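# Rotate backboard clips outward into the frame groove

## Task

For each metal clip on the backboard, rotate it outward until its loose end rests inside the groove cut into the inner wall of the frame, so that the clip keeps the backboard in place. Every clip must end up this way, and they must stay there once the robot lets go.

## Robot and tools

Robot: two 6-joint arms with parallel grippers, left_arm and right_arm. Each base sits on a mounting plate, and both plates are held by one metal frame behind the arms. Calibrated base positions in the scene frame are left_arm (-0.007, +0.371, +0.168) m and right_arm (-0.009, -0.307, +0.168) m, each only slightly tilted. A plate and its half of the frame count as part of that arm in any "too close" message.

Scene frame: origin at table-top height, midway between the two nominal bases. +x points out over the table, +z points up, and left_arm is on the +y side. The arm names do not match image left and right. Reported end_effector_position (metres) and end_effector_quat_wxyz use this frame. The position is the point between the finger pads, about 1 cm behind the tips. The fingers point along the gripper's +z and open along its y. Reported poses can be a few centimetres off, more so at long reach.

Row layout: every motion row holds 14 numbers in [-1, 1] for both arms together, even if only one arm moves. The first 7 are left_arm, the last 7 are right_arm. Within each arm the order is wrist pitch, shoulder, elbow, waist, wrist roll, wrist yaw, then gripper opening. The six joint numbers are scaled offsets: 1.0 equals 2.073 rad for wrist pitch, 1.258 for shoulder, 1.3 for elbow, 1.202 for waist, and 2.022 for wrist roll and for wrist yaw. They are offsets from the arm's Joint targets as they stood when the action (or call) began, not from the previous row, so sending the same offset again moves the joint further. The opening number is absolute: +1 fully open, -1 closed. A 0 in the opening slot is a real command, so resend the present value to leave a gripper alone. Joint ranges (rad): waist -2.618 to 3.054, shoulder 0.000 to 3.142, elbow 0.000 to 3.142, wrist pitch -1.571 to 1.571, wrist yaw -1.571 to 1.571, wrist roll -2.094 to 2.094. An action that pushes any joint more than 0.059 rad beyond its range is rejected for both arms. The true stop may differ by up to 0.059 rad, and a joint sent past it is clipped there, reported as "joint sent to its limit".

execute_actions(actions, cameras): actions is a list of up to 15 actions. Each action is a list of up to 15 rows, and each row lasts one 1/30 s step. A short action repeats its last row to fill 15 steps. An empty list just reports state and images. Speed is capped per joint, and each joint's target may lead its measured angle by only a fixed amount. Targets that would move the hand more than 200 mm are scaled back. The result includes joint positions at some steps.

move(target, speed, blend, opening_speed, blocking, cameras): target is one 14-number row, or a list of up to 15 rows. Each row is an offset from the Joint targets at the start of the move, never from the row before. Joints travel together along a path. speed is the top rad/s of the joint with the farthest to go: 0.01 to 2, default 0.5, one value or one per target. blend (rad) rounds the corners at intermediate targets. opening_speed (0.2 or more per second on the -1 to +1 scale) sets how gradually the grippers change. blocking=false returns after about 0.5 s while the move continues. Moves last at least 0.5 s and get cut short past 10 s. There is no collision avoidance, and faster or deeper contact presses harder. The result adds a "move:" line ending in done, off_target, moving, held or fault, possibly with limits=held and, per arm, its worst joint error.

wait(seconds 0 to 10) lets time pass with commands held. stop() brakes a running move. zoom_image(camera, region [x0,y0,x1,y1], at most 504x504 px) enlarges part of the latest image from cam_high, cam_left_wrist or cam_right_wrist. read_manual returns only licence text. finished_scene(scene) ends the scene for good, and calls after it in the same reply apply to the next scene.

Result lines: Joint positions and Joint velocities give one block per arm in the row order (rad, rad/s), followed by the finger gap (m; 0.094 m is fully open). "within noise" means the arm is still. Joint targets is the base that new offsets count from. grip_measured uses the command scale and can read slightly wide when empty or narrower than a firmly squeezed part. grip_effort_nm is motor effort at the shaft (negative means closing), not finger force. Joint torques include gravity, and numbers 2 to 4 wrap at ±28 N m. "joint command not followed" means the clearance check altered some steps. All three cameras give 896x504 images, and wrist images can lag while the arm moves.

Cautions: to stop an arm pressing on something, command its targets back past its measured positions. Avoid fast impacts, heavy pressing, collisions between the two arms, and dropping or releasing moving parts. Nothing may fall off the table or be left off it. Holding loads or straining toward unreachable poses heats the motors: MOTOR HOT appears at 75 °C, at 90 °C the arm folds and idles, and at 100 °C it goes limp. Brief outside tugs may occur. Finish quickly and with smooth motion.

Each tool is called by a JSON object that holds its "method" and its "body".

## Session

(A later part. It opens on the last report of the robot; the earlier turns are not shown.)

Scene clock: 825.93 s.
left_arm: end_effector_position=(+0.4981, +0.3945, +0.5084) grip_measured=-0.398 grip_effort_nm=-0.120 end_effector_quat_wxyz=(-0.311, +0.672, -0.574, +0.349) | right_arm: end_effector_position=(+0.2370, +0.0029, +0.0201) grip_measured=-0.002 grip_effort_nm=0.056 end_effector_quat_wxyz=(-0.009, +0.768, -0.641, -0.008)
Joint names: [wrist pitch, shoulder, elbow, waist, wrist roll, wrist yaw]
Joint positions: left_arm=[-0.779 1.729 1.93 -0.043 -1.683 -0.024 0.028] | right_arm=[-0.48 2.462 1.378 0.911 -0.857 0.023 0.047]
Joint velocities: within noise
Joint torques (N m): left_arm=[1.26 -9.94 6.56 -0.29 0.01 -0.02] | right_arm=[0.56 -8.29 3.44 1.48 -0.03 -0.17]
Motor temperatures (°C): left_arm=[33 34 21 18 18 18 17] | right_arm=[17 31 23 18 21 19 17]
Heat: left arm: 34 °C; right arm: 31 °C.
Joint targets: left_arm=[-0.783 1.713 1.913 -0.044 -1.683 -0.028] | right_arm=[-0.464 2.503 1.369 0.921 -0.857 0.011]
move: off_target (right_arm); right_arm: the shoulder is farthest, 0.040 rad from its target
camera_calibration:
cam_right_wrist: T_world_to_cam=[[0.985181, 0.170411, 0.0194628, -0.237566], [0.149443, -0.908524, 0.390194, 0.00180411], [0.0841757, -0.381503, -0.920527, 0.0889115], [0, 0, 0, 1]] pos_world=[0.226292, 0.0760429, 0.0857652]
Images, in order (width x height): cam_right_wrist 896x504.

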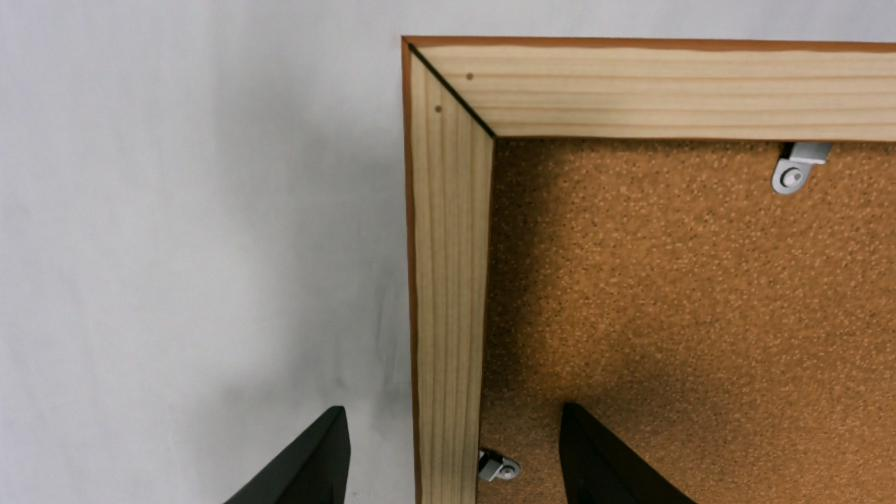

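{"method": "move", "body": {"target": [[0,0,0,0,0,0,-0.4,0,0,0,0,0,0,-0.5],[0,0,0,0,0,0,-0.4,0,0,0,0,0,0,-0.73],[0,0,0,0,0,0,-0.4,0,0,0,0,0,0,-0.1],[0,0,0,0,0,0,-0.4,0,-0.09,0,0,0,0,-0.1]], "opening_speed": 0.35, "speed": 0.3, "cameras": ["cam_right_wrist"]}}

{"method": "zoom_image", "body": {"camera": "cam_right_wrist", "region": [370, 340, 620, 504]}}

Scene clock: 836.20 s.
left_arm: end_effector_position=(+0.4981, +0.3945, +0.5084) grip_measured=-0.398 grip_effort_nm=-0.125 end_effector_quat_wxyz=(-0.311, +0.672, -0.574, +0.349) | right_arm: end_effector_position=(+0.2397, +0.0177, +0.0371) grip_measured=-0.102 grip_effort_nm=0.066 end_effector_quat_wxyz=(-0.035, +0.771, -0.636, -0.017)
Joint names: [wrist pitch, shoulder, elbow, waist, wrist roll, wrist yaw]
Joint positions: left_arm=[-0.779 1.729 1.93 -0.043 -1.683 -0.024 0.028] | right_arm=[-0.472 2.419 1.378 0.922 -0.857 0.006 0.042]
Joint velocities: within noise
Joint torques (N m): left_arm=[1.29 -9.84 6.54 -0.1 0 -0.02] | right_arm=[0.58 -14.76 3.64 0.35 -0.04 0.01]
Motor temperatures (°C): left_arm=[33 34 21 18 18 18 17] | right_arm=[17 31 23 18 21 19 17]
Heat: left arm: 34 °C; right arm: 31 °C.
Joint targets: left_arm=[-0.783 1.713 1.913 -0.044 -1.683 -0.028] | right_arm=[-0.464 2.390 1.369 0.921 -0.857 0.010]
move: done; target 2's new numbers were sent with right_arm's shoulder 0.039 rad from that target; target 3's new numbers were sent with right_arm's shoulder 0.039 rad from that target
camera_calibration:
cam_right_wrist: T_world_to_cam=[[0.982767, 0.178746, 0.0470968, -0.243741], [0.15187, -0.92604, 0.345522, 0.00962409], [0.105374, -0.332415, -0.937228, 0.104694], [0, 0, 0, 1]] pos_world=[0.227047, 0.0872819, 0.106276]
Images, in order (width x height): cam_right_wrist 896x504.

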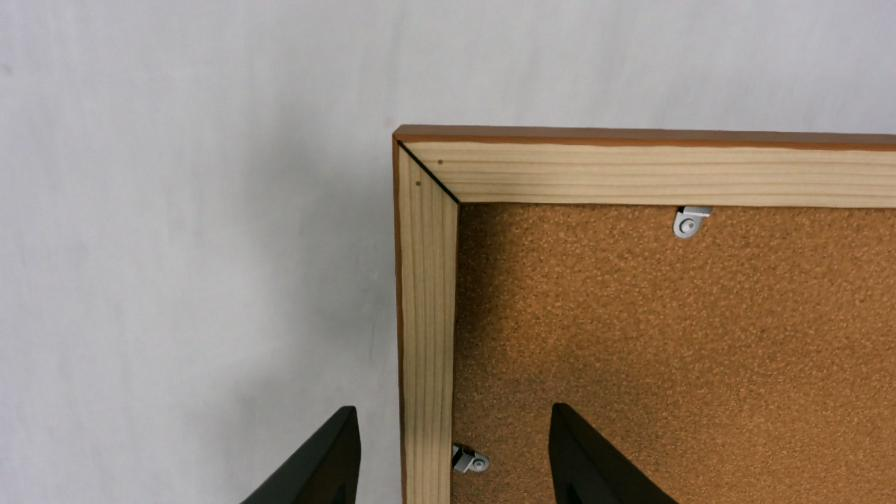

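Scaled by 2.016.

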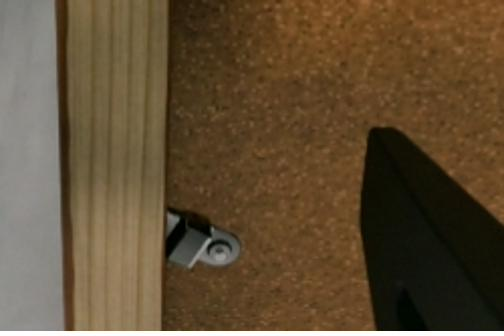

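{"method": "move", "body": {"target": [[0,0,0,0,0,0,-0.4,-0.066,-0.170,-0.126,-0.079,0,0,-0.1]], "speed": 0.4, "cameras": ["cam_right_wrist"]}}

{"method": "zoom_image", "body": {"camera": "cam_right_wrist", "region": [360, 200, 610, 380]}}

Scene clock: 855.77 s.
left_arm: end_effector_position=(+0.4981, +0.3945, +0.5084) grip_measured=-0.398 grip_effort_nm=-0.125 end_effector_quat_wxyz=(-0.311, +0.672, -0.574, +0.349) | right_arm: end_effector_position=(+0.2363, -0.0441, +0.0827) grip_measured=-0.102 grip_effort_nm=0.051 end_effector_quat_wxyz=(-0.001, +0.741, -0.671, -0.016)
Joint names: [wrist pitch, shoulder, elbow, waist, wrist roll, wrist yaw]
Joint positions: left_arm=[-0.779 1.729 1.93 -0.043 -1.683 -0.024 0.028] | right_arm=[-0.591 2.204 1.217 0.829 -0.857 0.007 0.042]
Joint velocities: within noise
Joint torques (N m): left_arm=[1.3 -9.87 6.69 -0.27 0 -0.03] | right_arm=[0.27 -13.23 3.49 0.16 -0.03 -0.01]
Motor temperatures (°C): left_arm=[33 34 21 18 18 18 17] | right_arm=[17 32 23 18 21 19 17]
Heat: left arm: 34 °C; right arm: 32 °C.
Joint targets: left_arm=[-0.783 1.713 1.913 -0.044 -1.683 -0.028] | right_arm=[-0.601 2.176 1.205 0.826 -0.857 0.011]
move: done
camera_calibration:
cam_right_wrist: T_world_to_cam=[[0.995909, 0.0902548, -0.00432234, -0.234219], [0.0848241, -0.917359, 0.388918, -0.0501749], [0.0311366, -0.387694, -0.921262, 0.141009], [0, 0, 0, 1]] pos_world=[0.233127, 0.0297796, 0.148408]
Images, in order (width x height): cam_right_wrist 896x504.

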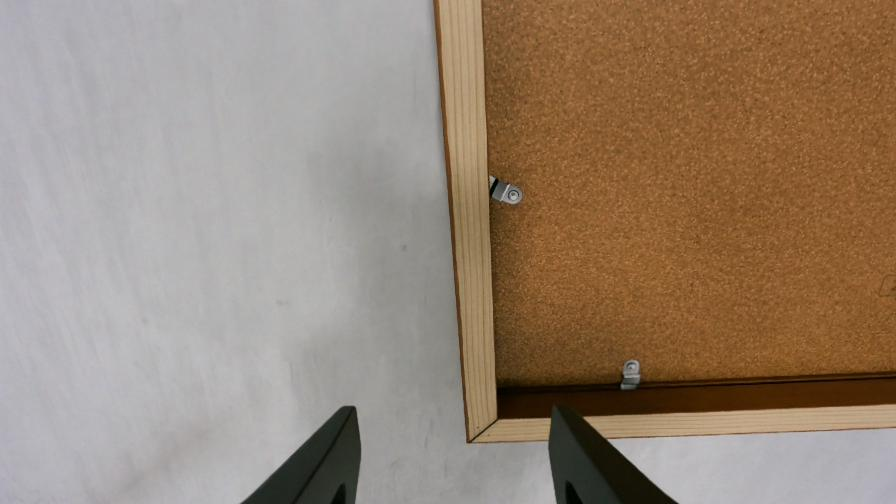

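Scaled by 2.016.

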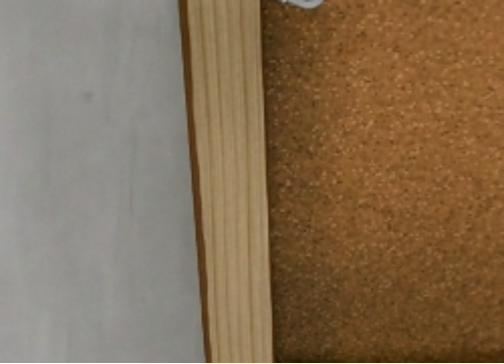

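{"method": "zoom_image", "body": {"camera": "cam_right_wrist", "region": [450, 150, 570, 230]}}

Scaled by 4.200.

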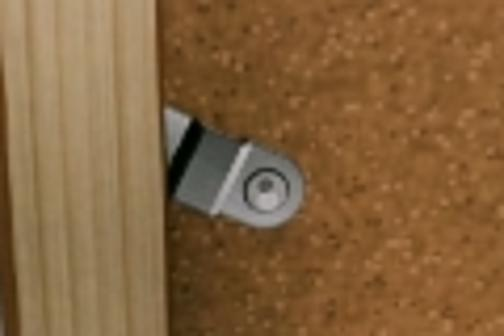

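{"method": "move", "body": {"target": [[0,0,0,0,0,0,-0.4,0.0704,0.154,0.158,0.0907,0,0,0.0],[0,0,0,0,0,0,-0.4,0.0531,0.17,0.126,0.0641,0,0,0.0],[0,0,0,0,0,0,-0.4,0.0531,0.26,0.126,0.0641,0,0,0.0]], "speed": 0.3, "cameras": ["cam_right_wrist"]}}

{"method": "zoom_image", "body": {"camera": "cam_right_wrist", "region": [370, 380, 620, 504]}}

Scene clock: 884.43 s.
left_arm: end_effector_position=(+0.4981, +0.3945, +0.5084) grip_measured=-0.398 grip_effort_nm=-0.129 end_effector_quat_wxyz=(-0.311, +0.672, -0.574, +0.349) | right_arm: end_effector_position=(+0.2385, +0.0044, +0.0198) grip_measured=-0.002 grip_effort_nm=0.056 end_effector_quat_wxyz=(-0.012, +0.766, -0.642, -0.013)
Joint names: [wrist pitch, shoulder, elbow, waist, wrist roll, wrist yaw]
Joint positions: left_arm=[-0.779 1.729 1.93 -0.043 -1.683 -0.024 0.028] | right_arm=[-0.474 2.464 1.38 0.905 -0.859 0.012 0.047]
Joint velocities: within noise
Joint torques (N m): left_arm=[1.28 -9.88 6.54 -0.28 0.01 -0.02] | right_arm=[0.27 -8.53 3.28 0.28 -0.01 -0.03]
Motor temperatures (°C): left_arm=[33 34 21 18 18 18 17] | right_arm=[17 34 23 18 21 19 17]
Heat: left arm: 34 °C; right arm: 34 °C.
Joint targets: left_arm=[-0.783 1.713 1.913 -0.044 -1.683 -0.028] | right_arm=[-0.491 2.503 1.369 0.903 -0.857 0.010]
move: off_target (right_arm); right_arm: the shoulder is farthest, 0.039 rad from its target
camera_calibration:
cam_right_wrist: T_world_to_cam=[[0.985912, 0.166408, 0.0169051, -0.239429], [0.147762, -0.913861, 0.378185, 0.00374715], [0.0783819, -0.370359, -0.925576, 0.0905579], [0, 0, 0, 1]] pos_world=[0.228404, 0.0768063, 0.0864486]
Images, in order (width x height): cam_right_wrist 896x504.

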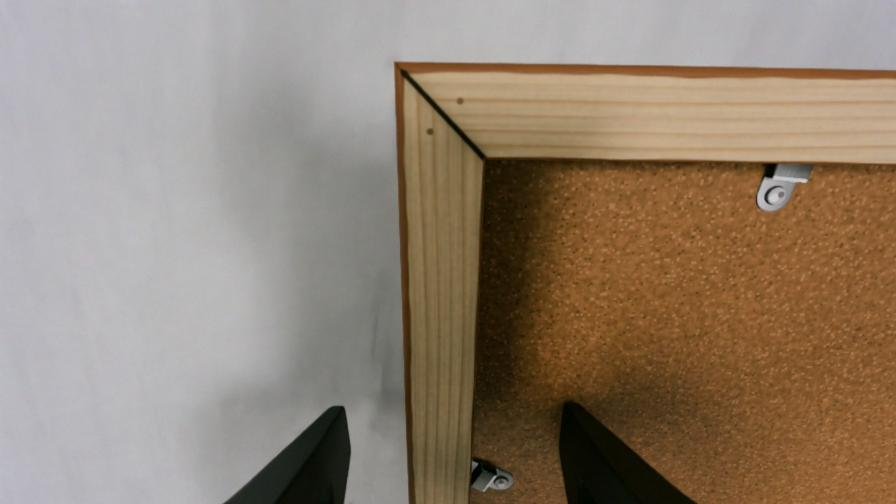

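Scaled by 2.016.

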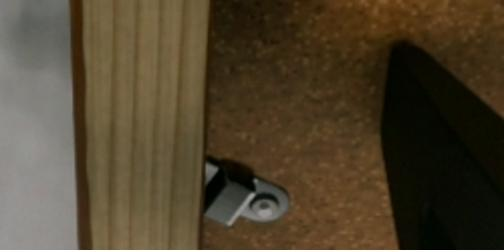

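{"method": "move", "body": {"target": [[0,0,0,0,0,0,-0.4,0,-0.05,0,0,0,0,0.0],[0,0,0,0,0,0,-0.4,-0.0087,-0.05,0,-0.0058,0,0,0.0],[0,0,0,0,0,0,-0.4,-0.0087,0.003,0,-0.0058,0,0,0.0]], "speed": 0.25, "cameras": ["cam_right_wrist"]}}

{"method": "zoom_image", "body": {"camera": "cam_right_wrist", "region": [370, 380, 620, 504]}}

Scene clock: 898.07 s.
left_arm: end_effector_position=(+0.4981, +0.3945, +0.5084) grip_measured=-0.398 grip_effort_nm=-0.120 end_effector_quat_wxyz=(-0.311, +0.672, -0.574, +0.349) | right_arm: end_effector_position=(+0.2381, +0.0035, +0.0199) grip_measured=-0.002 grip_effort_nm=0.051 end_effector_quat_wxyz=(-0.010, +0.766, -0.642, -0.013)
Joint names: [wrist pitch, shoulder, elbow, waist, wrist roll, wrist yaw]
Joint positions: left_arm=[-0.779 1.729 1.93 -0.043 -1.683 -0.024 0.028] | right_arm=[-0.478 2.464 1.38 0.905 -0.859 0.012 0.047]
Joint velocities: within noise
Joint torques (N m): left_arm=[1.28 -9.88 6.49 -0.31 0.02 -0.04] | right_arm=[0.1 -8.1 3.29 -0.29 -0.01 -0.05]
Motor temperatures (°C): left_arm=[33 34 21 18 18 18 17] | right_arm=[17 32 23 18 21 19 17]
Heat: left arm: 34 °C; right arm: 32 °C.
Joint targets: left_arm=[-0.783 1.713 1.913 -0.044 -1.683 -0.028] | right_arm=[-0.509 2.507 1.369 0.896 -0.857 0.011]
move: off_target (right_arm); right_arm: the shoulder is farthest, 0.043 rad from its target
camera_calibration:
cam_right_wrist: T_world_to_cam=[[0.985986, 0.166218, 0.0142803, -0.238836], [0.148345, -0.91268, 0.3808, 0.00277456], [0.0763293, -0.373345, -0.924547, 0.0908525], [0, 0, 0, 1]] pos_world=[0.228143, 0.0761505, 0.0863515]
Images, in order (width x height): cam_right_wrist 896x504.

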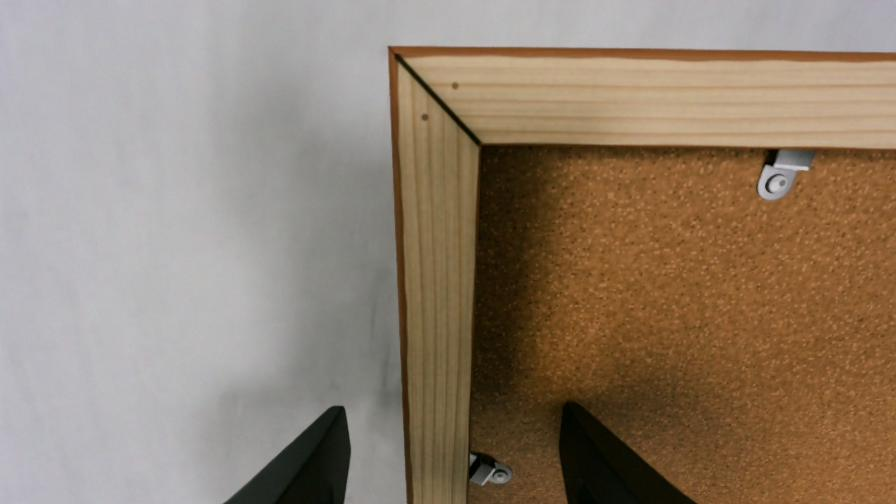

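Scaled by 2.016.

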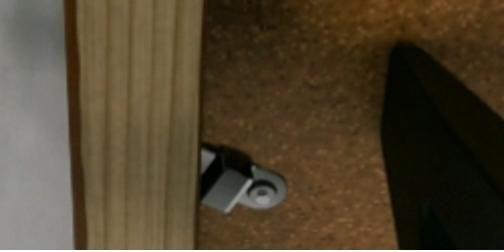

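{"method": "move", "body": {"target": [[0,0,0,0,0,0,-0.4,0,-0.07,0,0,0,0,0.0],[0,0,0,0,0,0,-0.4,-0.004,-0.07,0,-0.005,0,0,0.0],[0,0,0,0,0,0,-0.4,-0.004,0.0,0,-0.005,0,0,0.0]], "speed": 0.25, "cameras": ["cam_right_wrist"]}}

{"method": "zoom_image", "body": {"camera": "cam_right_wrist", "region": [370, 380, 620, 504]}}

Scene clock: 904.43 s.
left_arm: end_effector_position=(+0.4981, +0.3945, +0.5084) grip_measured=-0.398 grip_effort_nm=-0.120 end_effector_quat_wxyz=(-0.311, +0.672, -0.574, +0.349) | right_arm: end_effector_position=(+0.2368, -0.0038, +0.0203) grip_measured=-0.002 grip_effort_nm=0.051 end_effector_quat_wxyz=(+0.003, +0.764, -0.645, -0.013)
Joint names: [wrist pitch, shoulder, elbow, waist, wrist roll, wrist yaw]
Joint positions: left_arm=[-0.779 1.729 1.93 -0.043 -1.683 -0.024 0.028] | right_arm=[-0.506 2.462 1.38 0.896 -0.859 0.013 0.047]
Joint velocities: within noise
Joint torques (N m): left_arm=[1.25 -9.89 6.48 -0.31 0.02 0.01] | right_arm=[0.25 -7.95 3.26 -0.02 -0.01 -0.06]
Motor temperatures (°C): left_arm=[33 35 21 18 18 18 17] | right_arm=[17 31 23 18 21 19 17]
Heat: left arm: 35 °C; right arm: 31 °C.
Joint targets: left_arm=[-0.783 1.713 1.913 -0.044 -1.683 -0.028] | right_arm=[-0.517 2.507 1.369 0.890 -0.857 0.011]
move: off_target (right_arm); right_arm: the shoulder is farthest, 0.045 rad from its target
camera_calibration:
cam_right_wrist: T_world_to_cam=[[0.987379, 0.158277, -0.00556334, -0.236293], [0.147438, -0.905799, 0.397228, -0.00400623], [0.0578328, -0.393035, -0.917703, 0.0927202], [0, 0, 0, 1]] pos_world=[0.228539, 0.0702132, 0.0853665]
Images, in order (width x height): cam_right_wrist 896x504.

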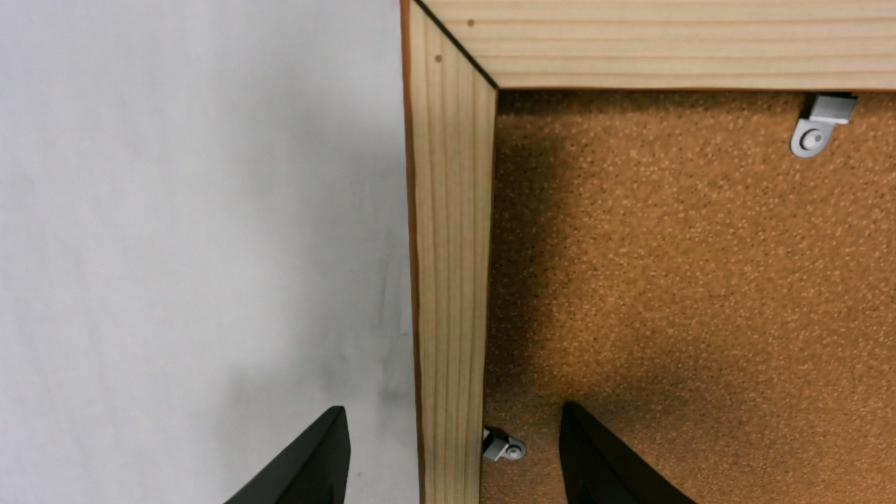

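Scaled by 2.016.

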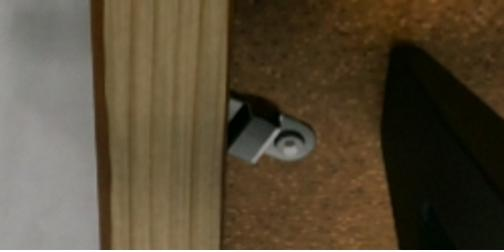

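{"method": "move", "body": {"target": [[0,0,0,0,0,0,-0.4,0,-0.07,0,0,0,0,0.0],[0,0,0,0,0,0,-0.4,0.025,-0.07,0,0.025,0,0,0.0],[0,0,0,0,0,0,-0.4,0.005,-0.07,0,0.004,0,0,0.0],[0,0,0,0,0,0,-0.4,0.005,0.0,0,0.004,0,0,0.0]], "speed": 0.25, "cameras": ["cam_right_wrist"]}}

{"method": "zoom_image", "body": {"camera": "cam_right_wrist", "region": [370, 380, 620, 504]}}

Scene clock: 919.40 s.
left_arm: end_effector_position=(+0.4981, +0.3945, +0.5084) grip_measured=-0.398 grip_effort_nm=-0.120 end_effector_quat_wxyz=(-0.311, +0.672, -0.574, +0.349) | right_arm: end_effector_position=(+0.2369, -0.0008, +0.0202) grip_measured=-0.002 grip_effort_nm=0.046 end_effector_quat_wxyz=(-0.002, +0.765, -0.644, -0.013)
Joint names: [wrist pitch, shoulder, elbow, waist, wrist roll, wrist yaw]
Joint positions: left_arm=[-0.779 1.729 1.93 -0.043 -1.683 -0.024 0.028] | right_arm=[-0.496 2.463 1.38 0.901 -0.859 0.013 0.047]
Joint velocities: within noise
Joint torques (N m): left_arm=[1.26 -10.03 6.6 -0.18 0.01 0.01] | right_arm=[0.28 -8.01 3.28 -0.02 -0.02 -0.06]
Motor temperatures (°C): left_arm=[33 35 21 18 18 18 17] | right_arm=[17 31 23 18 21 19 17]
Heat: left arm: 35 °C; right arm: 31 °C.
Joint targets: left_arm=[-0.783 1.713 1.913 -0.044 -1.683 -0.028] | right_arm=[-0.507 2.507 1.369 0.895 -0.857 0.010]
move: off_target (right_arm); right_arm: the shoulder is farthest, 0.044 rad from its target
camera_calibration:
cam_right_wrist: T_world_to_cam=[[0.986656, 0.162804, 0.00231714, -0.23689], [0.148921, -0.908086, 0.391411, -0.00142894], [0.0658276, -0.385843, -0.920213, 0.0920228], [0, 0, 0, 1]] pos_world=[0.227884, 0.0727755, 0.0857888]
Images, in order (width x height): cam_right_wrist 896x504.

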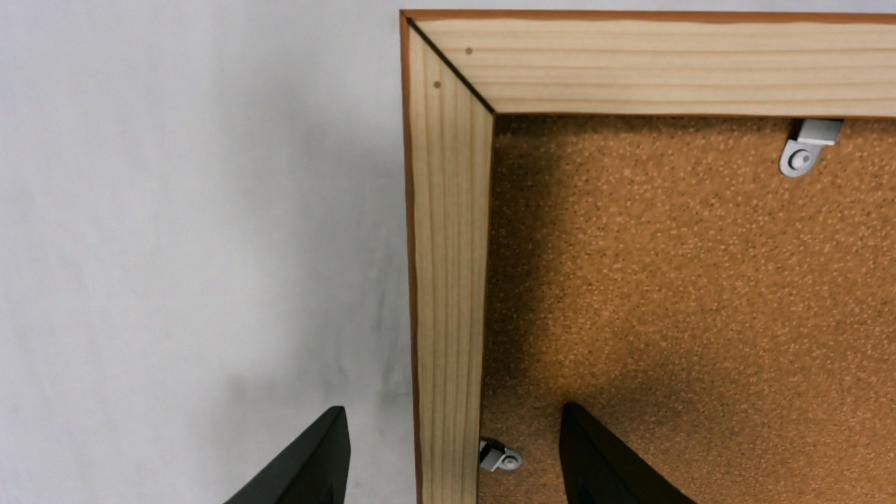

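Scaled by 2.016.

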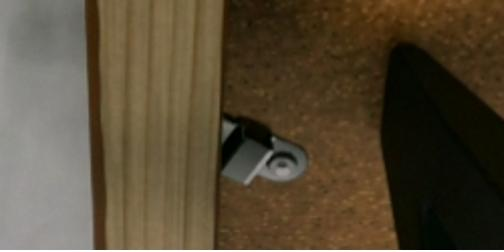

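{"method": "move", "body": {"target": [[0,0,0,0,0,0,-0.4,0,-0.07,0,0,0,0,0.0],[0,0,0,0,0,0,-0.4,0.025,-0.07,0,0.025,0,0,0.0],[0,0,0,0,0,0,-0.4,0.003,-0.07,0,0.0037,0,0,0.0],[0,0,0,0,0,0,-0.4,0.003,0.0,0,0.0037,0,0,0.0]], "speed": 0.25, "cameras": ["cam_right_wrist"]}}

{"method": "zoom_image", "body": {"camera": "cam_right_wrist", "region": [370, 380, 620, 504]}}

Scene clock: 925.33 s.
left_arm: end_effector_position=(+0.4981, +0.3945, +0.5084) grip_measured=-0.398 grip_effort_nm=-0.125 end_effector_quat_wxyz=(-0.311, +0.672, -0.574, +0.349) | right_arm: end_effector_position=(+0.2367, +0.0014, +0.0200) grip_measured=-0.002 grip_effort_nm=0.051 end_effector_quat_wxyz=(-0.005, +0.766, -0.642, -0.012)
Joint names: [wrist pitch, shoulder, elbow, waist, wrist roll, wrist yaw]
Joint positions: left_arm=[-0.779 1.729 1.93 -0.043 -1.683 -0.024 0.028] | right_arm=[-0.489 2.463 1.38 0.905 -0.859 0.014 0.047]
Joint velocities: within noise
Joint torques (N m): left_arm=[1.28 -9.98 6.54 -0.42 0.01 -0.05] | right_arm=[0.27 -8.01 3.26 -0.02 -0.02 -0.06]
Motor temperatures (°C): left_arm=[33 35 21 18 18 18 17] | right_arm=[17 31 23 18 21 19 17]
Heat: left arm: 35 °C; right arm: 31 °C.
Joint targets: left_arm=[-0.783 1.713 1.913 -0.044 -1.683 -0.028] | right_arm=[-0.500 2.507 1.369 0.899 -0.857 0.010]
move: off_target (right_arm); right_arm: the shoulder is farthest, 0.044 rad from its target
camera_calibration:
cam_right_wrist: T_world_to_cam=[[0.985982, 0.166682, 0.00755531, -0.236968], [0.150725, -0.909184, 0.388158, 0.000262197], [0.0715681, -0.381578, -0.921562, 0.0913236], [0, 0, 0, 1]] pos_world=[0.22707, 0.0745837, 0.0858489]
Images, in order (width x height): cam_right_wrist 896x504.

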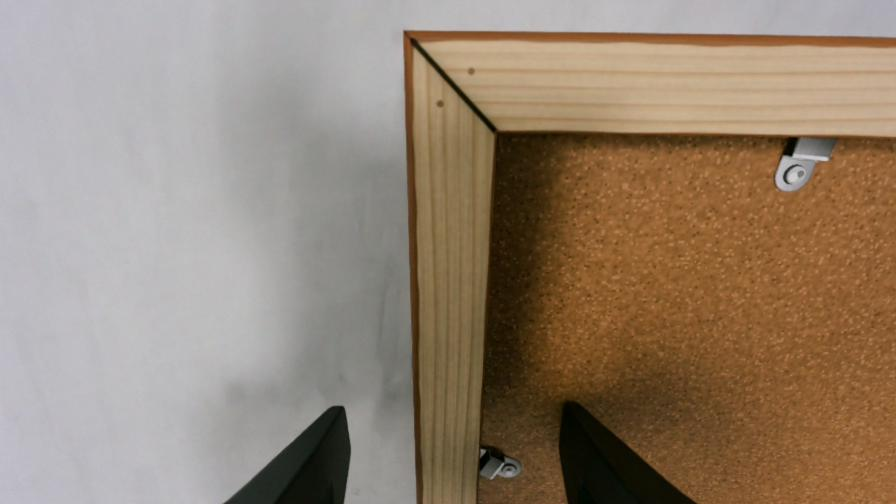

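Scaled by 2.016.

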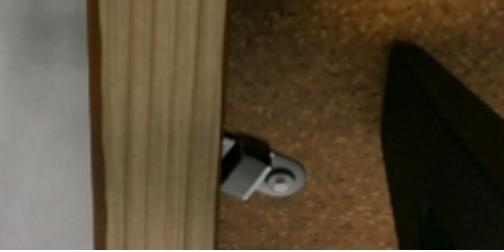

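Pivot 466.5. Overshoot method works. Squeeze, watching the closed state.

{"method": "move", "body": {"target": [[0,0,0,0,0,0,-0.4,0,0,0,0,0,0,-0.5],[0,0,0,0,0,0,-0.4,0,0,0,0,0,0,-0.75]], "opening_speed": 0.35, "cameras": ["cam_right_wrist"]}}

{"method": "zoom_image", "body": {"camera": "cam_right_wrist", "region": [370, 380, 620, 504]}}

Scene clock: 932.30 s.
left_arm: end_effector_position=(+0.4981, +0.3945, +0.5084) grip_measured=-0.398 grip_effort_nm=-0.125 end_effector_quat_wxyz=(-0.311, +0.672, -0.574, +0.349) | right_arm: end_effector_position=(+0.2363, +0.0003, +0.0196) grip_measured=-0.742 grip_effort_nm=-0.457 end_effector_quat_wxyz=(-0.003, +0.765, -0.643, -0.011)
Joint names: [wrist pitch, shoulder, elbow, waist, wrist roll, wrist yaw]
Joint positions: left_arm=[-0.779 1.729 1.93 -0.043 -1.683 -0.024 0.028] | right_arm=[-0.492 2.465 1.38 0.905 -0.856 0.016 0.012]
Joint velocities: within noise
Joint torques (N m): left_arm=[1.26 -9.8 6.5 -0.25 0.03 -0.03] | right_arm=[0.31 -8.13 3.26 -0.02 -0.07 -0.09]
Motor temperatures (°C): left_arm=[33 35 21 18 18 18 17] | right_arm=[17 30 23 18 21 19 17]
Heat: left arm: 35 °C; right arm: 30 °C.
Joint targets: left_arm=[-0.783 1.713 1.913 -0.044 -1.683 -0.028] | right_arm=[-0.500 2.507 1.369 0.899 -0.857 0.010]
move: off_target (right_arm); target 2's new numbers were sent with right_arm's shoulder 0.042 rad from that target; right_arm: the shoulder is farthest, 0.042 rad from its target
camera_calibration:
cam_right_wrist: T_world_to_cam=[[0.986531, 0.163469, 0.00584307, -0.236518], [0.148103, -0.907825, 0.392326, 0.0000523533], [0.0694375, -0.386176, -0.919808, 0.0910015], [0, 0, 0, 1]] pos_world=[0.227005, 0.0738534, 0.0850653]
Images, in order (width x height): cam_right_wrist 896x504.

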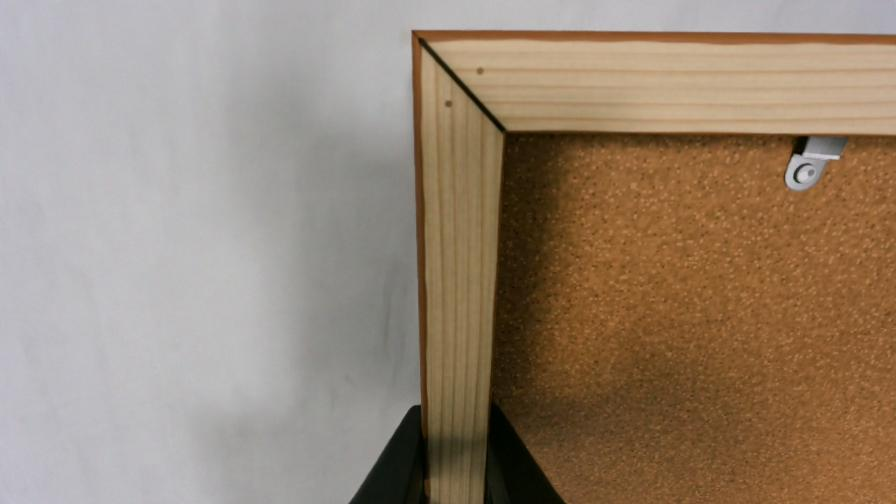

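Scaled by 2.016.

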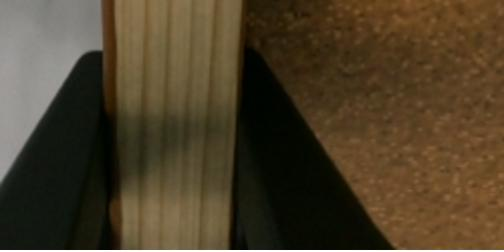

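{"method": "move", "body": {"target": [[0,0,0,0,0,0,-0.4,0,0,0,0,0,0,-0.1],[0,0,0,0,0,0,-0.4,0,-0.15,0,-0.08,0,0,-0.1]], "opening_speed": 0.5, "cameras": ["cam_right_wrist"]}}

{"method": "zoom_image", "body": {"camera": "cam_right_wrist", "region": [400, 300, 600, 460]}}

Scene clock: 939.67 s.
left_arm: end_effector_position=(+0.4981, +0.3945, +0.5084) grip_measured=-0.398 grip_effort_nm=-0.129 end_effector_quat_wxyz=(-0.311, +0.672, -0.574, +0.349) | right_arm: end_effector_position=(+0.2855, -0.0099, +0.0662) grip_measured=-0.102 grip_effort_nm=0.046 end_effector_quat_wxyz=(-0.057, +0.728, -0.683, -0.014)
Joint names: [wrist pitch, shoulder, elbow, waist, wrist roll, wrist yaw]
Joint positions: left_arm=[-0.779 1.729 1.93 -0.043 -1.683 -0.024 0.028] | right_arm=[-0.502 2.336 1.373 0.798 -0.855 0.007 0.042]
Joint velocities: within noise
Joint torques (N m): left_arm=[1.26 -9.81 6.46 -0.29 0 -0.05] | right_arm=[0.59 -13.46 4.41 1.07 -0.05 -0.03]
Motor temperatures (°C): left_arm=[33 35 21 18 18 18 17] | right_arm=[17 30 23 18 21 19 17]
Heat: left arm: 35 °C; right arm: 30 °C.
Joint targets: left_arm=[-0.783 1.713 1.913 -0.044 -1.683 -0.028] | right_arm=[-0.500 2.318 1.369 0.803 -0.857 0.010]
move: done
camera_calibration:
cam_right_wrist: T_world_to_cam=[[0.995627, 0.0502121, 0.0787809, -0.292244], [0.0226035, -0.947698, 0.318367, 0.0054941], [0.0906463, -0.315194, -0.944688, 0.12286], [0, 0, 0, 1]] pos_world=[0.279705, 0.0586058, 0.137339]
Images, in order (width x height): cam_right_wrist 896x504.

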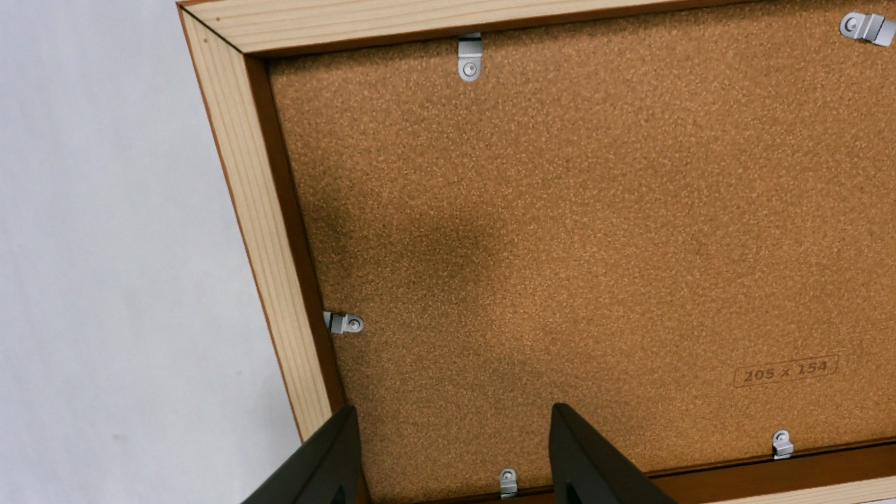

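Scaled by 2.520.

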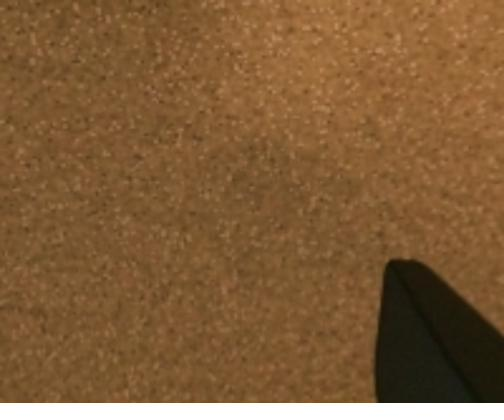

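{"method": "zoom_image", "body": {"camera": "cam_right_wrist", "region": [270, 270, 400, 370]}}

{"method": "zoom_image", "body": {"camera": "cam_right_wrist", "region": [410, 10, 540, 110]}}

{"method": "zoom_image", "body": {"camera": "cam_right_wrist", "region": [720, 400, 850, 500]}}

Scaled by 3.877.

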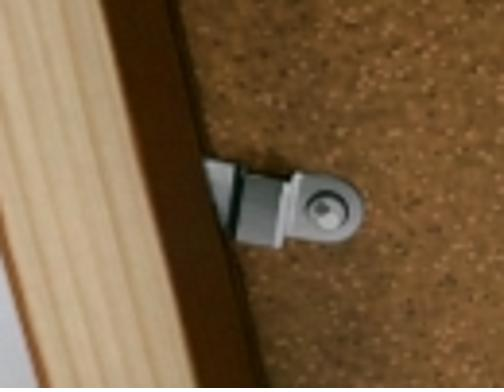

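Scaled by 3.877.

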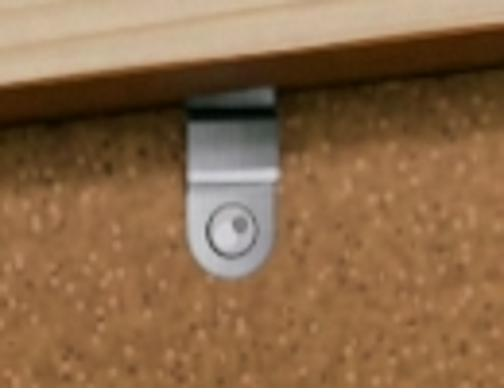

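Scaled by 3.877.

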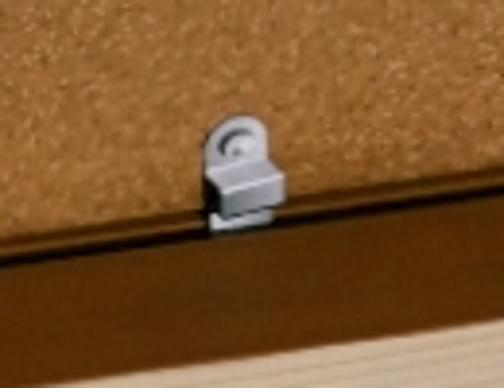

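{"method": "move", "body": {"target": [[0,0,0,0,0,0,-0.4,0.0217,0.08,0,0.1015,0,0,0.0],[0,0,0,0,0,0,-0.4,-0.0034,0.08,0,0.0765,0,0,0.0],[0,0,0,0,0,0,-0.4,-0.0034,0.15,0,0.0765,0,0,0.0]], "speed": 0.3, "cameras": ["cam_right_wrist"]}}

{"method": "zoom_image", "body": {"camera": "cam_right_wrist", "region": [370, 380, 620, 504]}}

Scene clock: 955.80 s.
left_arm: end_effector_position=(+0.4981, +0.3945, +0.5084) grip_measured=-0.398 grip_effort_nm=-0.115 end_effector_quat_wxyz=(-0.311, +0.672, -0.574, +0.349) | right_arm: end_effector_position=(+0.2383, -0.0021, +0.0198) grip_measured=-0.002 grip_effort_nm=0.056 end_effector_quat_wxyz=(-0.004, +0.763, -0.646, -0.013)
Joint names: [wrist pitch, shoulder, elbow, waist, wrist roll, wrist yaw]
Joint positions: left_arm=[-0.779 1.729 1.93 -0.043 -1.683 -0.024 0.028] | right_arm=[-0.488 2.461 1.375 0.896 -0.857 0.013 0.047]
Joint velocities: within noise
Joint torques (N m): left_arm=[1.28 -9.84 6.69 -0.24 0.01 -0.01] | right_arm=[0.2 -7.9 3.64 0.4 -0.03 -0.06]
Motor temperatures (°C): left_arm=[33 35 21 18 18 18 17] | right_arm=[17 31 23 18 21 19 17]
Heat: left arm: 35 °C; right arm: 31 °C.
Joint targets: left_arm=[-0.783 1.713 1.913 -0.044 -1.683 -0.028] | right_arm=[-0.507 2.507 1.369 0.895 -0.857 0.011]
move: off_target (right_arm); right_arm: the shoulder is farthest, 0.046 rad from its target
camera_calibration:
cam_right_wrist: T_world_to_cam=[[0.987704, 0.156268, 0.00467997, -0.238375], [0.142133, -0.910028, 0.389418, -0.00102494], [0.0651124, -0.383965, -0.921049, 0.0912372], [0, 0, 0, 1]] pos_world=[0.229649, 0.0713495, 0.0855487]
Images, in order (width x height): cam_right_wrist 896x504.

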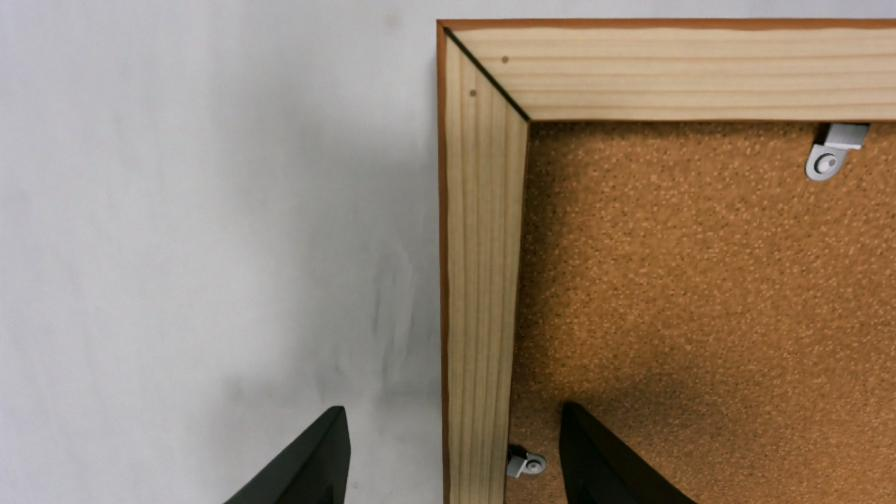

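Scaled by 2.016.

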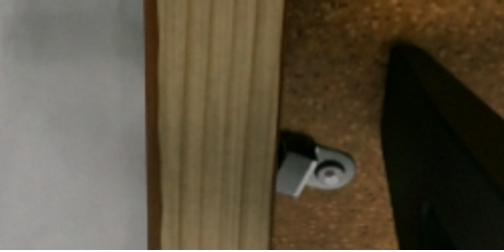

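{"method": "move", "body": {"target": [[0,0,0,0,0,0,-0.4,0,-0.07,0,0,0,0,0.0],[0,0,0,0,0,0,-0.4,0.03,-0.07,0,0.018,0,0,0.0],[0,0,0,0,0,0,-0.4,0.0053,-0.07,0,-0.009,0,0,0.0],[0,0,0,0,0,0,-0.4,0.0053,0.0,0,-0.009,0,0,0.0]], "speed": 0.25, "cameras": ["cam_right_wrist"]}}

{"method": "zoom_image", "body": {"camera": "cam_right_wrist", "region": [370, 380, 620, 504]}}

Scene clock: 964.53 s.
left_arm: end_effector_position=(+0.4981, +0.3945, +0.5084) grip_measured=-0.398 grip_effort_nm=-0.125 end_effector_quat_wxyz=(-0.311, +0.672, -0.574, +0.349) | right_arm: end_effector_position=(+0.2410, -0.0032, +0.0200) grip_measured=-0.002 grip_effort_nm=0.056 end_effector_quat_wxyz=(-0.005, +0.761, -0.649, -0.013)
Joint names: [wrist pitch, shoulder, elbow, waist, wrist roll, wrist yaw]
Joint positions: left_arm=[-0.779 1.729 1.93 -0.043 -1.683 -0.024 0.028] | right_arm=[-0.486 2.46 1.375 0.889 -0.857 0.014 0.047]
Joint velocities: within noise
Joint torques (N m): left_arm=[1.25 -9.85 6.61 -0.23 0.04 -0.01] | right_arm=[0.29 -7.72 3.6 0.09 -0.02 -0.06]
Motor temperatures (°C): left_arm=[33 35 21 18 18 18 17] | right_arm=[17 31 23 18 21 19 17]
Heat: left arm: 35 °C; right arm: 31 °C.
Joint targets: left_arm=[-0.783 1.713 1.913 -0.044 -1.683 -0.028] | right_arm=[-0.496 2.507 1.369 0.884 -0.857 0.010]
move: off_target (right_arm); right_arm: the shoulder is farthest, 0.047 rad from its target
camera_calibration:
cam_right_wrist: T_world_to_cam=[[0.988759, 0.14934, 0.00725948, -0.241172], [0.13488, -0.911865, 0.387697, -0.000714516], [0.0645184, -0.38236, -0.921758, 0.0909689], [0, 0, 0, 1]] pos_world=[0.232688, 0.0701479, 0.0858791]
Images, in order (width x height): cam_right_wrist 896x504.

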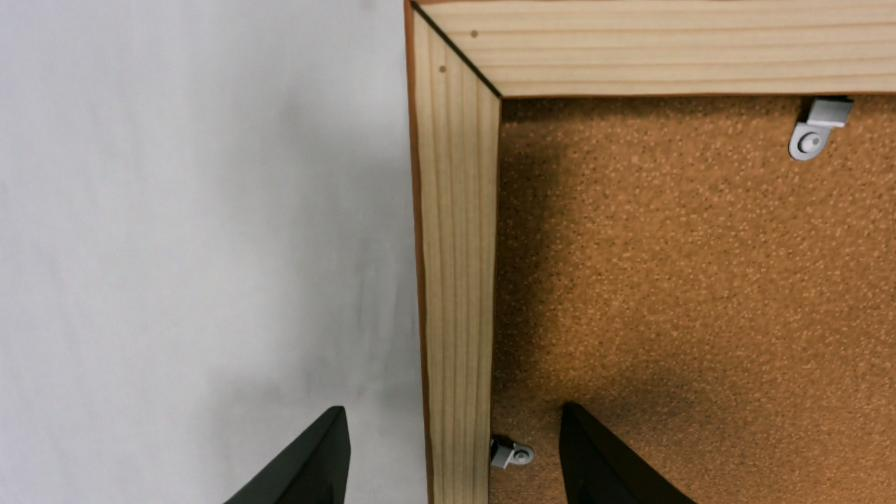

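Scaled by 2.016.

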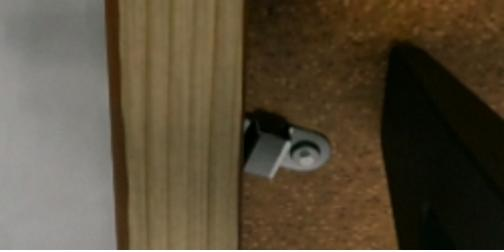

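{"method": "move", "body": {"target": [[0,0,0,0,0,0,-0.4,0,-0.07,0,0,0,0,0.0],[0,0,0,0,0,0,-0.4,0.03,-0.07,0,0.025,0,0,0.0],[0,0,0,0,0,0,-0.4,0.002,-0.07,0,0.0024,0,0,0.0],[0,0,0,0,0,0,-0.4,0.002,0.0,0,0.0024,0,0,0.0]], "speed": 0.25, "cameras": ["cam_right_wrist"]}}

{"method": "zoom_image", "body": {"camera": "cam_right_wrist", "region": [370, 380, 620, 504]}}

Scene clock: 971.63 s.
left_arm: end_effector_position=(+0.4981, +0.3945, +0.5084) grip_measured=-0.398 grip_effort_nm=-0.115 end_effector_quat_wxyz=(-0.311, +0.672, -0.574, +0.349) | right_arm: end_effector_position=(+0.2405, -0.0015, +0.0199) grip_measured=-0.002 grip_effort_nm=0.051 end_effector_quat_wxyz=(-0.007, +0.762, -0.647, -0.012)
Joint names: [wrist pitch, shoulder, elbow, waist, wrist roll, wrist yaw]
Joint positions: left_arm=[-0.779 1.729 1.93 -0.043 -1.683 -0.024 0.028] | right_arm=[-0.481 2.461 1.375 0.893 -0.857 0.014 0.047]
Joint velocities: within noise
Joint torques (N m): left_arm=[1.25 -9.85 6.48 -0.31 0.04 -0.02] | right_arm=[0.28 -7.82 3.63 -0.02 -0.02 -0.07]
Motor temperatures (°C): left_arm=[33 35 21 18 18 18 17] | right_arm=[17 31 23 18 21 19 17]
Heat: left arm: 35 °C; right arm: 31 °C.
Joint targets: left_arm=[-0.783 1.713 1.913 -0.044 -1.683 -0.028] | right_arm=[-0.492 2.507 1.369 0.887 -0.857 0.011]
move: off_target (right_arm); right_arm: the shoulder is farthest, 0.046 rad from its target
camera_calibration:
cam_right_wrist: T_world_to_cam=[[0.98818, 0.152916, 0.0107945, -0.240927], [0.137003, -0.912552, 0.385331, 0.000475187], [0.0687737, -0.379297, -0.922715, 0.0905861], [0, 0, 0, 1]] pos_world=[0.231785, 0.0716343, 0.0860028]
Images, in order (width x height): cam_right_wrist 896x504.

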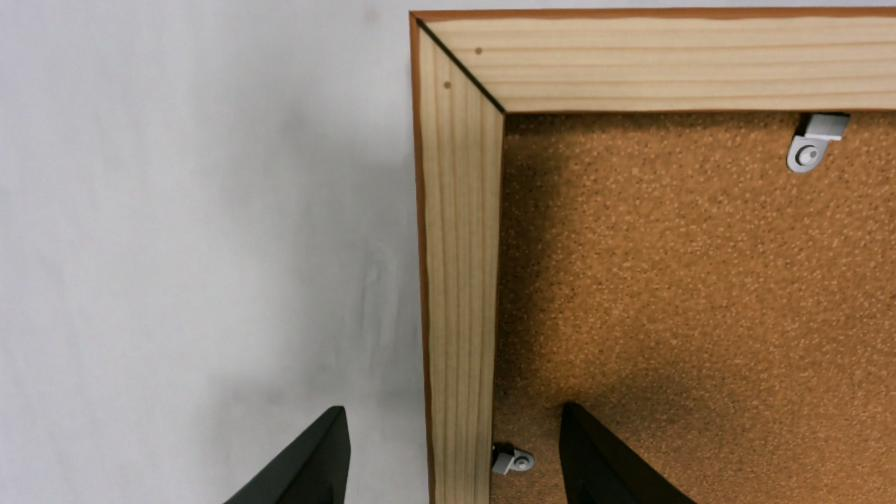

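Scaled by 2.016.

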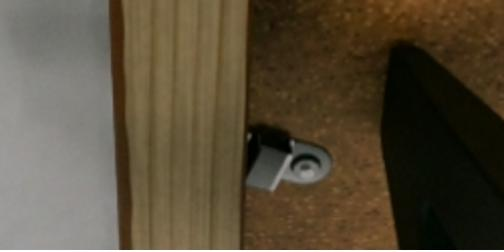

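Pivot 461.5. Squeeze and view.

{"method": "move", "body": {"target": [[0,0,0,0,0,0,-0.4,0,0,0,0,0,0,-0.5],[0,0,0,0,0,0,-0.4,0,0,0,0,0,0,-0.75],[0,0,0,0,0,0,-0.4,0,0,0,0,0,0,-0.1],[0,0,0,0,0,0,-0.4,0,-0.15,0,-0.08,0,0,-0.1]], "opening_speed": 0.45, "cameras": ["cam_right_wrist"]}}

{"method": "zoom_image", "body": {"camera": "cam_right_wrist", "region": [270, 270, 400, 370]}}

Scene clock: 981.43 s.
left_arm: end_effector_position=(+0.4981, +0.3945, +0.5084) grip_measured=-0.398 grip_effort_nm=-0.120 end_effector_quat_wxyz=(-0.311, +0.672, -0.574, +0.349) | right_arm: end_effector_position=(+0.2917, -0.0113, +0.0673) grip_measured=-0.102 grip_effort_nm=0.046 end_effector_quat_wxyz=(-0.063, +0.724, -0.687, -0.013)
Joint names: [wrist pitch, shoulder, elbow, waist, wrist roll, wrist yaw]
Joint positions: left_arm=[-0.779 1.729 1.93 -0.043 -1.683 -0.024 0.028] | right_arm=[-0.493 2.334 1.375 0.786 -0.857 0.008 0.042]
Joint velocities: within noise
Joint torques (N m): left_arm=[1.28 -9.78 6.56 -0.23 0.02 -0.02] | right_arm=[0.61 -13.33 4.14 0.99 -0.03 -0.01]
Motor temperatures (°C): left_arm=[33 35 21 18 18 18 17] | right_arm=[17 31 23 18 21 19 17]
Heat: left arm: 35 °C; right arm: 31 °C.
Joint targets: left_arm=[-0.783 1.713 1.913 -0.044 -1.683 -0.028] | right_arm=[-0.492 2.318 1.369 0.791 -0.857 0.010]
move: done; target 2's new numbers were sent with right_arm's shoulder 0.045 rad from that target; target 3's new numbers were sent with right_arm's shoulder 0.045 rad from that target
camera_calibration:
cam_right_wrist: T_world_to_cam=[[0.995336, 0.0391154, 0.0881884, -0.299034], [0.00981169, -0.95042, 0.310813, 0.00798422], [0.0959736, -0.308498, -0.946371, 0.121491], [0, 0, 0, 1]] pos_world=[0.285901, 0.0567649, 0.138865]
Images, in order (width x height): cam_right_wrist 896x504.

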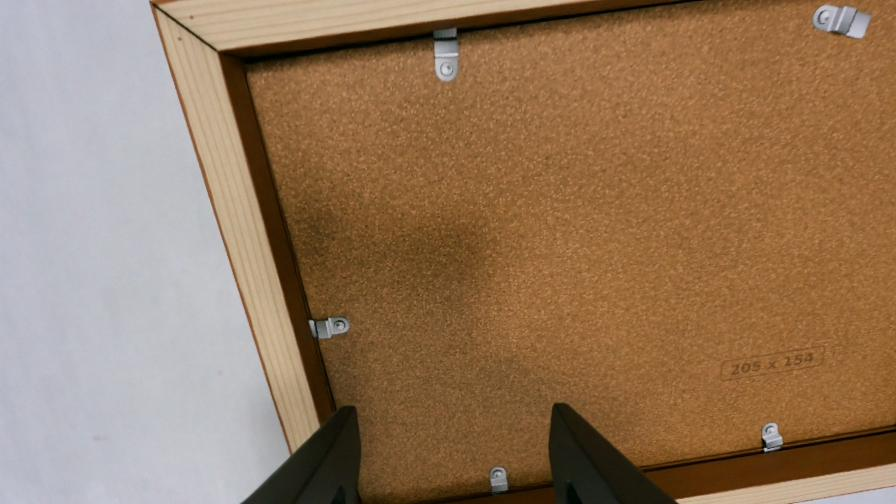

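Scaled by 3.877.

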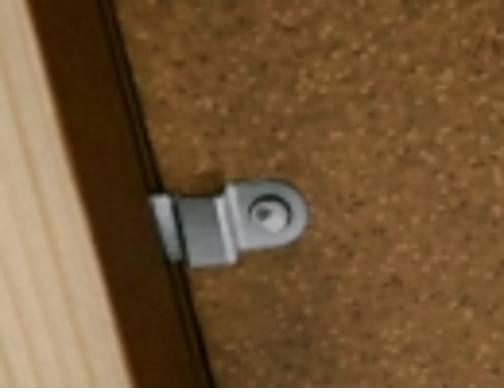

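{"method": "move", "body": {"target": [[0,0,0,0,0,0,-0.4,-0.1853,0.4375,0.8114,-0.0075,0.7201,0,0.1]], "speed": 0.5, "cameras": ["cam_right_wrist","cam_high"]}}

Scene clock: 1013.20 s.
left_arm: end_effector_position=(+0.4981, +0.3945, +0.5084) grip_measured=-0.398 grip_effort_nm=-0.125 end_effector_quat_wxyz=(-0.311, +0.672, -0.574, +0.349) | right_arm: end_effector_position=(+0.4038, +0.0973, +0.0683) grip_measured=+0.098 grip_effort_nm=0.061 end_effector_quat_wxyz=(+0.085, -0.085, +0.989, +0.089)
Joint names: [wrist pitch, shoulder, elbow, waist, wrist roll, wrist yaw]
Joint positions: left_arm=[-0.779 1.729 1.93 -0.043 -1.683 -0.024 0.028] | right_arm=[-0.869 2.853 2.389 0.786 0.592 0.008 0.052]
Joint velocities: within noise
Joint torques (N m): left_arm=[1.28 -9.76 6.46 -0.25 0.05 0.01] | right_arm=[0.73 -14.5 8.27 0.28 0.01 0]
Motor temperatures (°C): left_arm=[33 35 21 18 18 18 17] | right_arm=[17 32 23 18 21 19 17]
Heat: left arm: 35 °C; right arm: 32 °C.
Joint targets: left_arm=[-0.783 1.713 1.913 -0.044 -1.683 -0.028] | right_arm=[-0.876 2.868 2.423 0.782 0.599 0.010]
move: done
camera_calibration:
cam_right_wrist: T_world_to_cam=[[0.172651, -0.973851, -0.147671, 0.0318855], [-0.950581, -0.204014, 0.234038, 0.43018], [-0.258045, 0.0999669, -0.960947, 0.249365], [0, 0, 0, 1]] pos_world=[0.467763, 0.0938862, 0.143657]
Images, in order (width x height): cam_high 896x504, cam_right_wrist 896x504.

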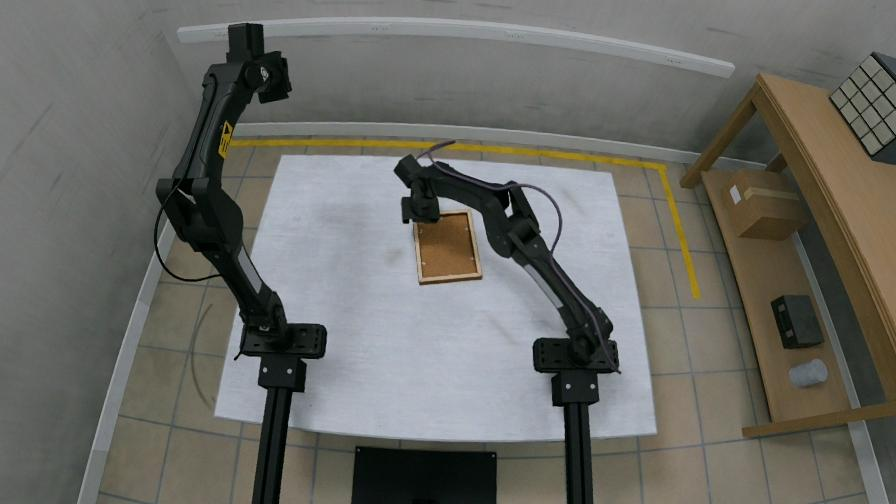

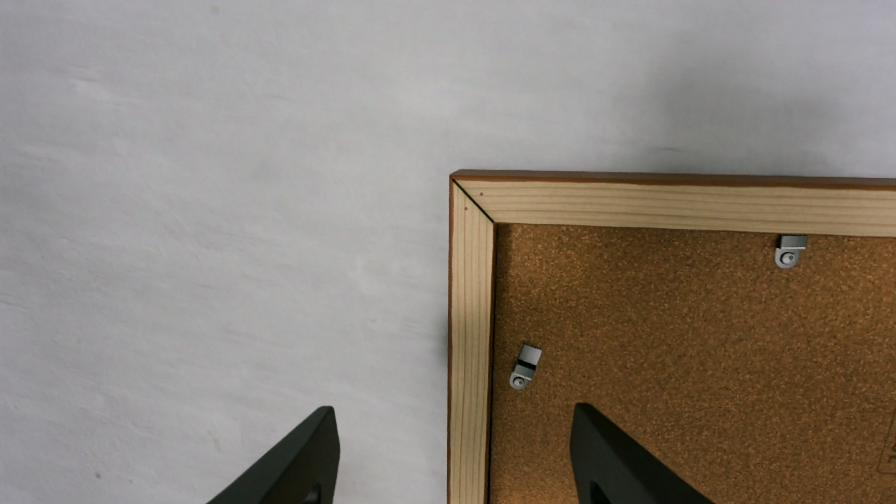

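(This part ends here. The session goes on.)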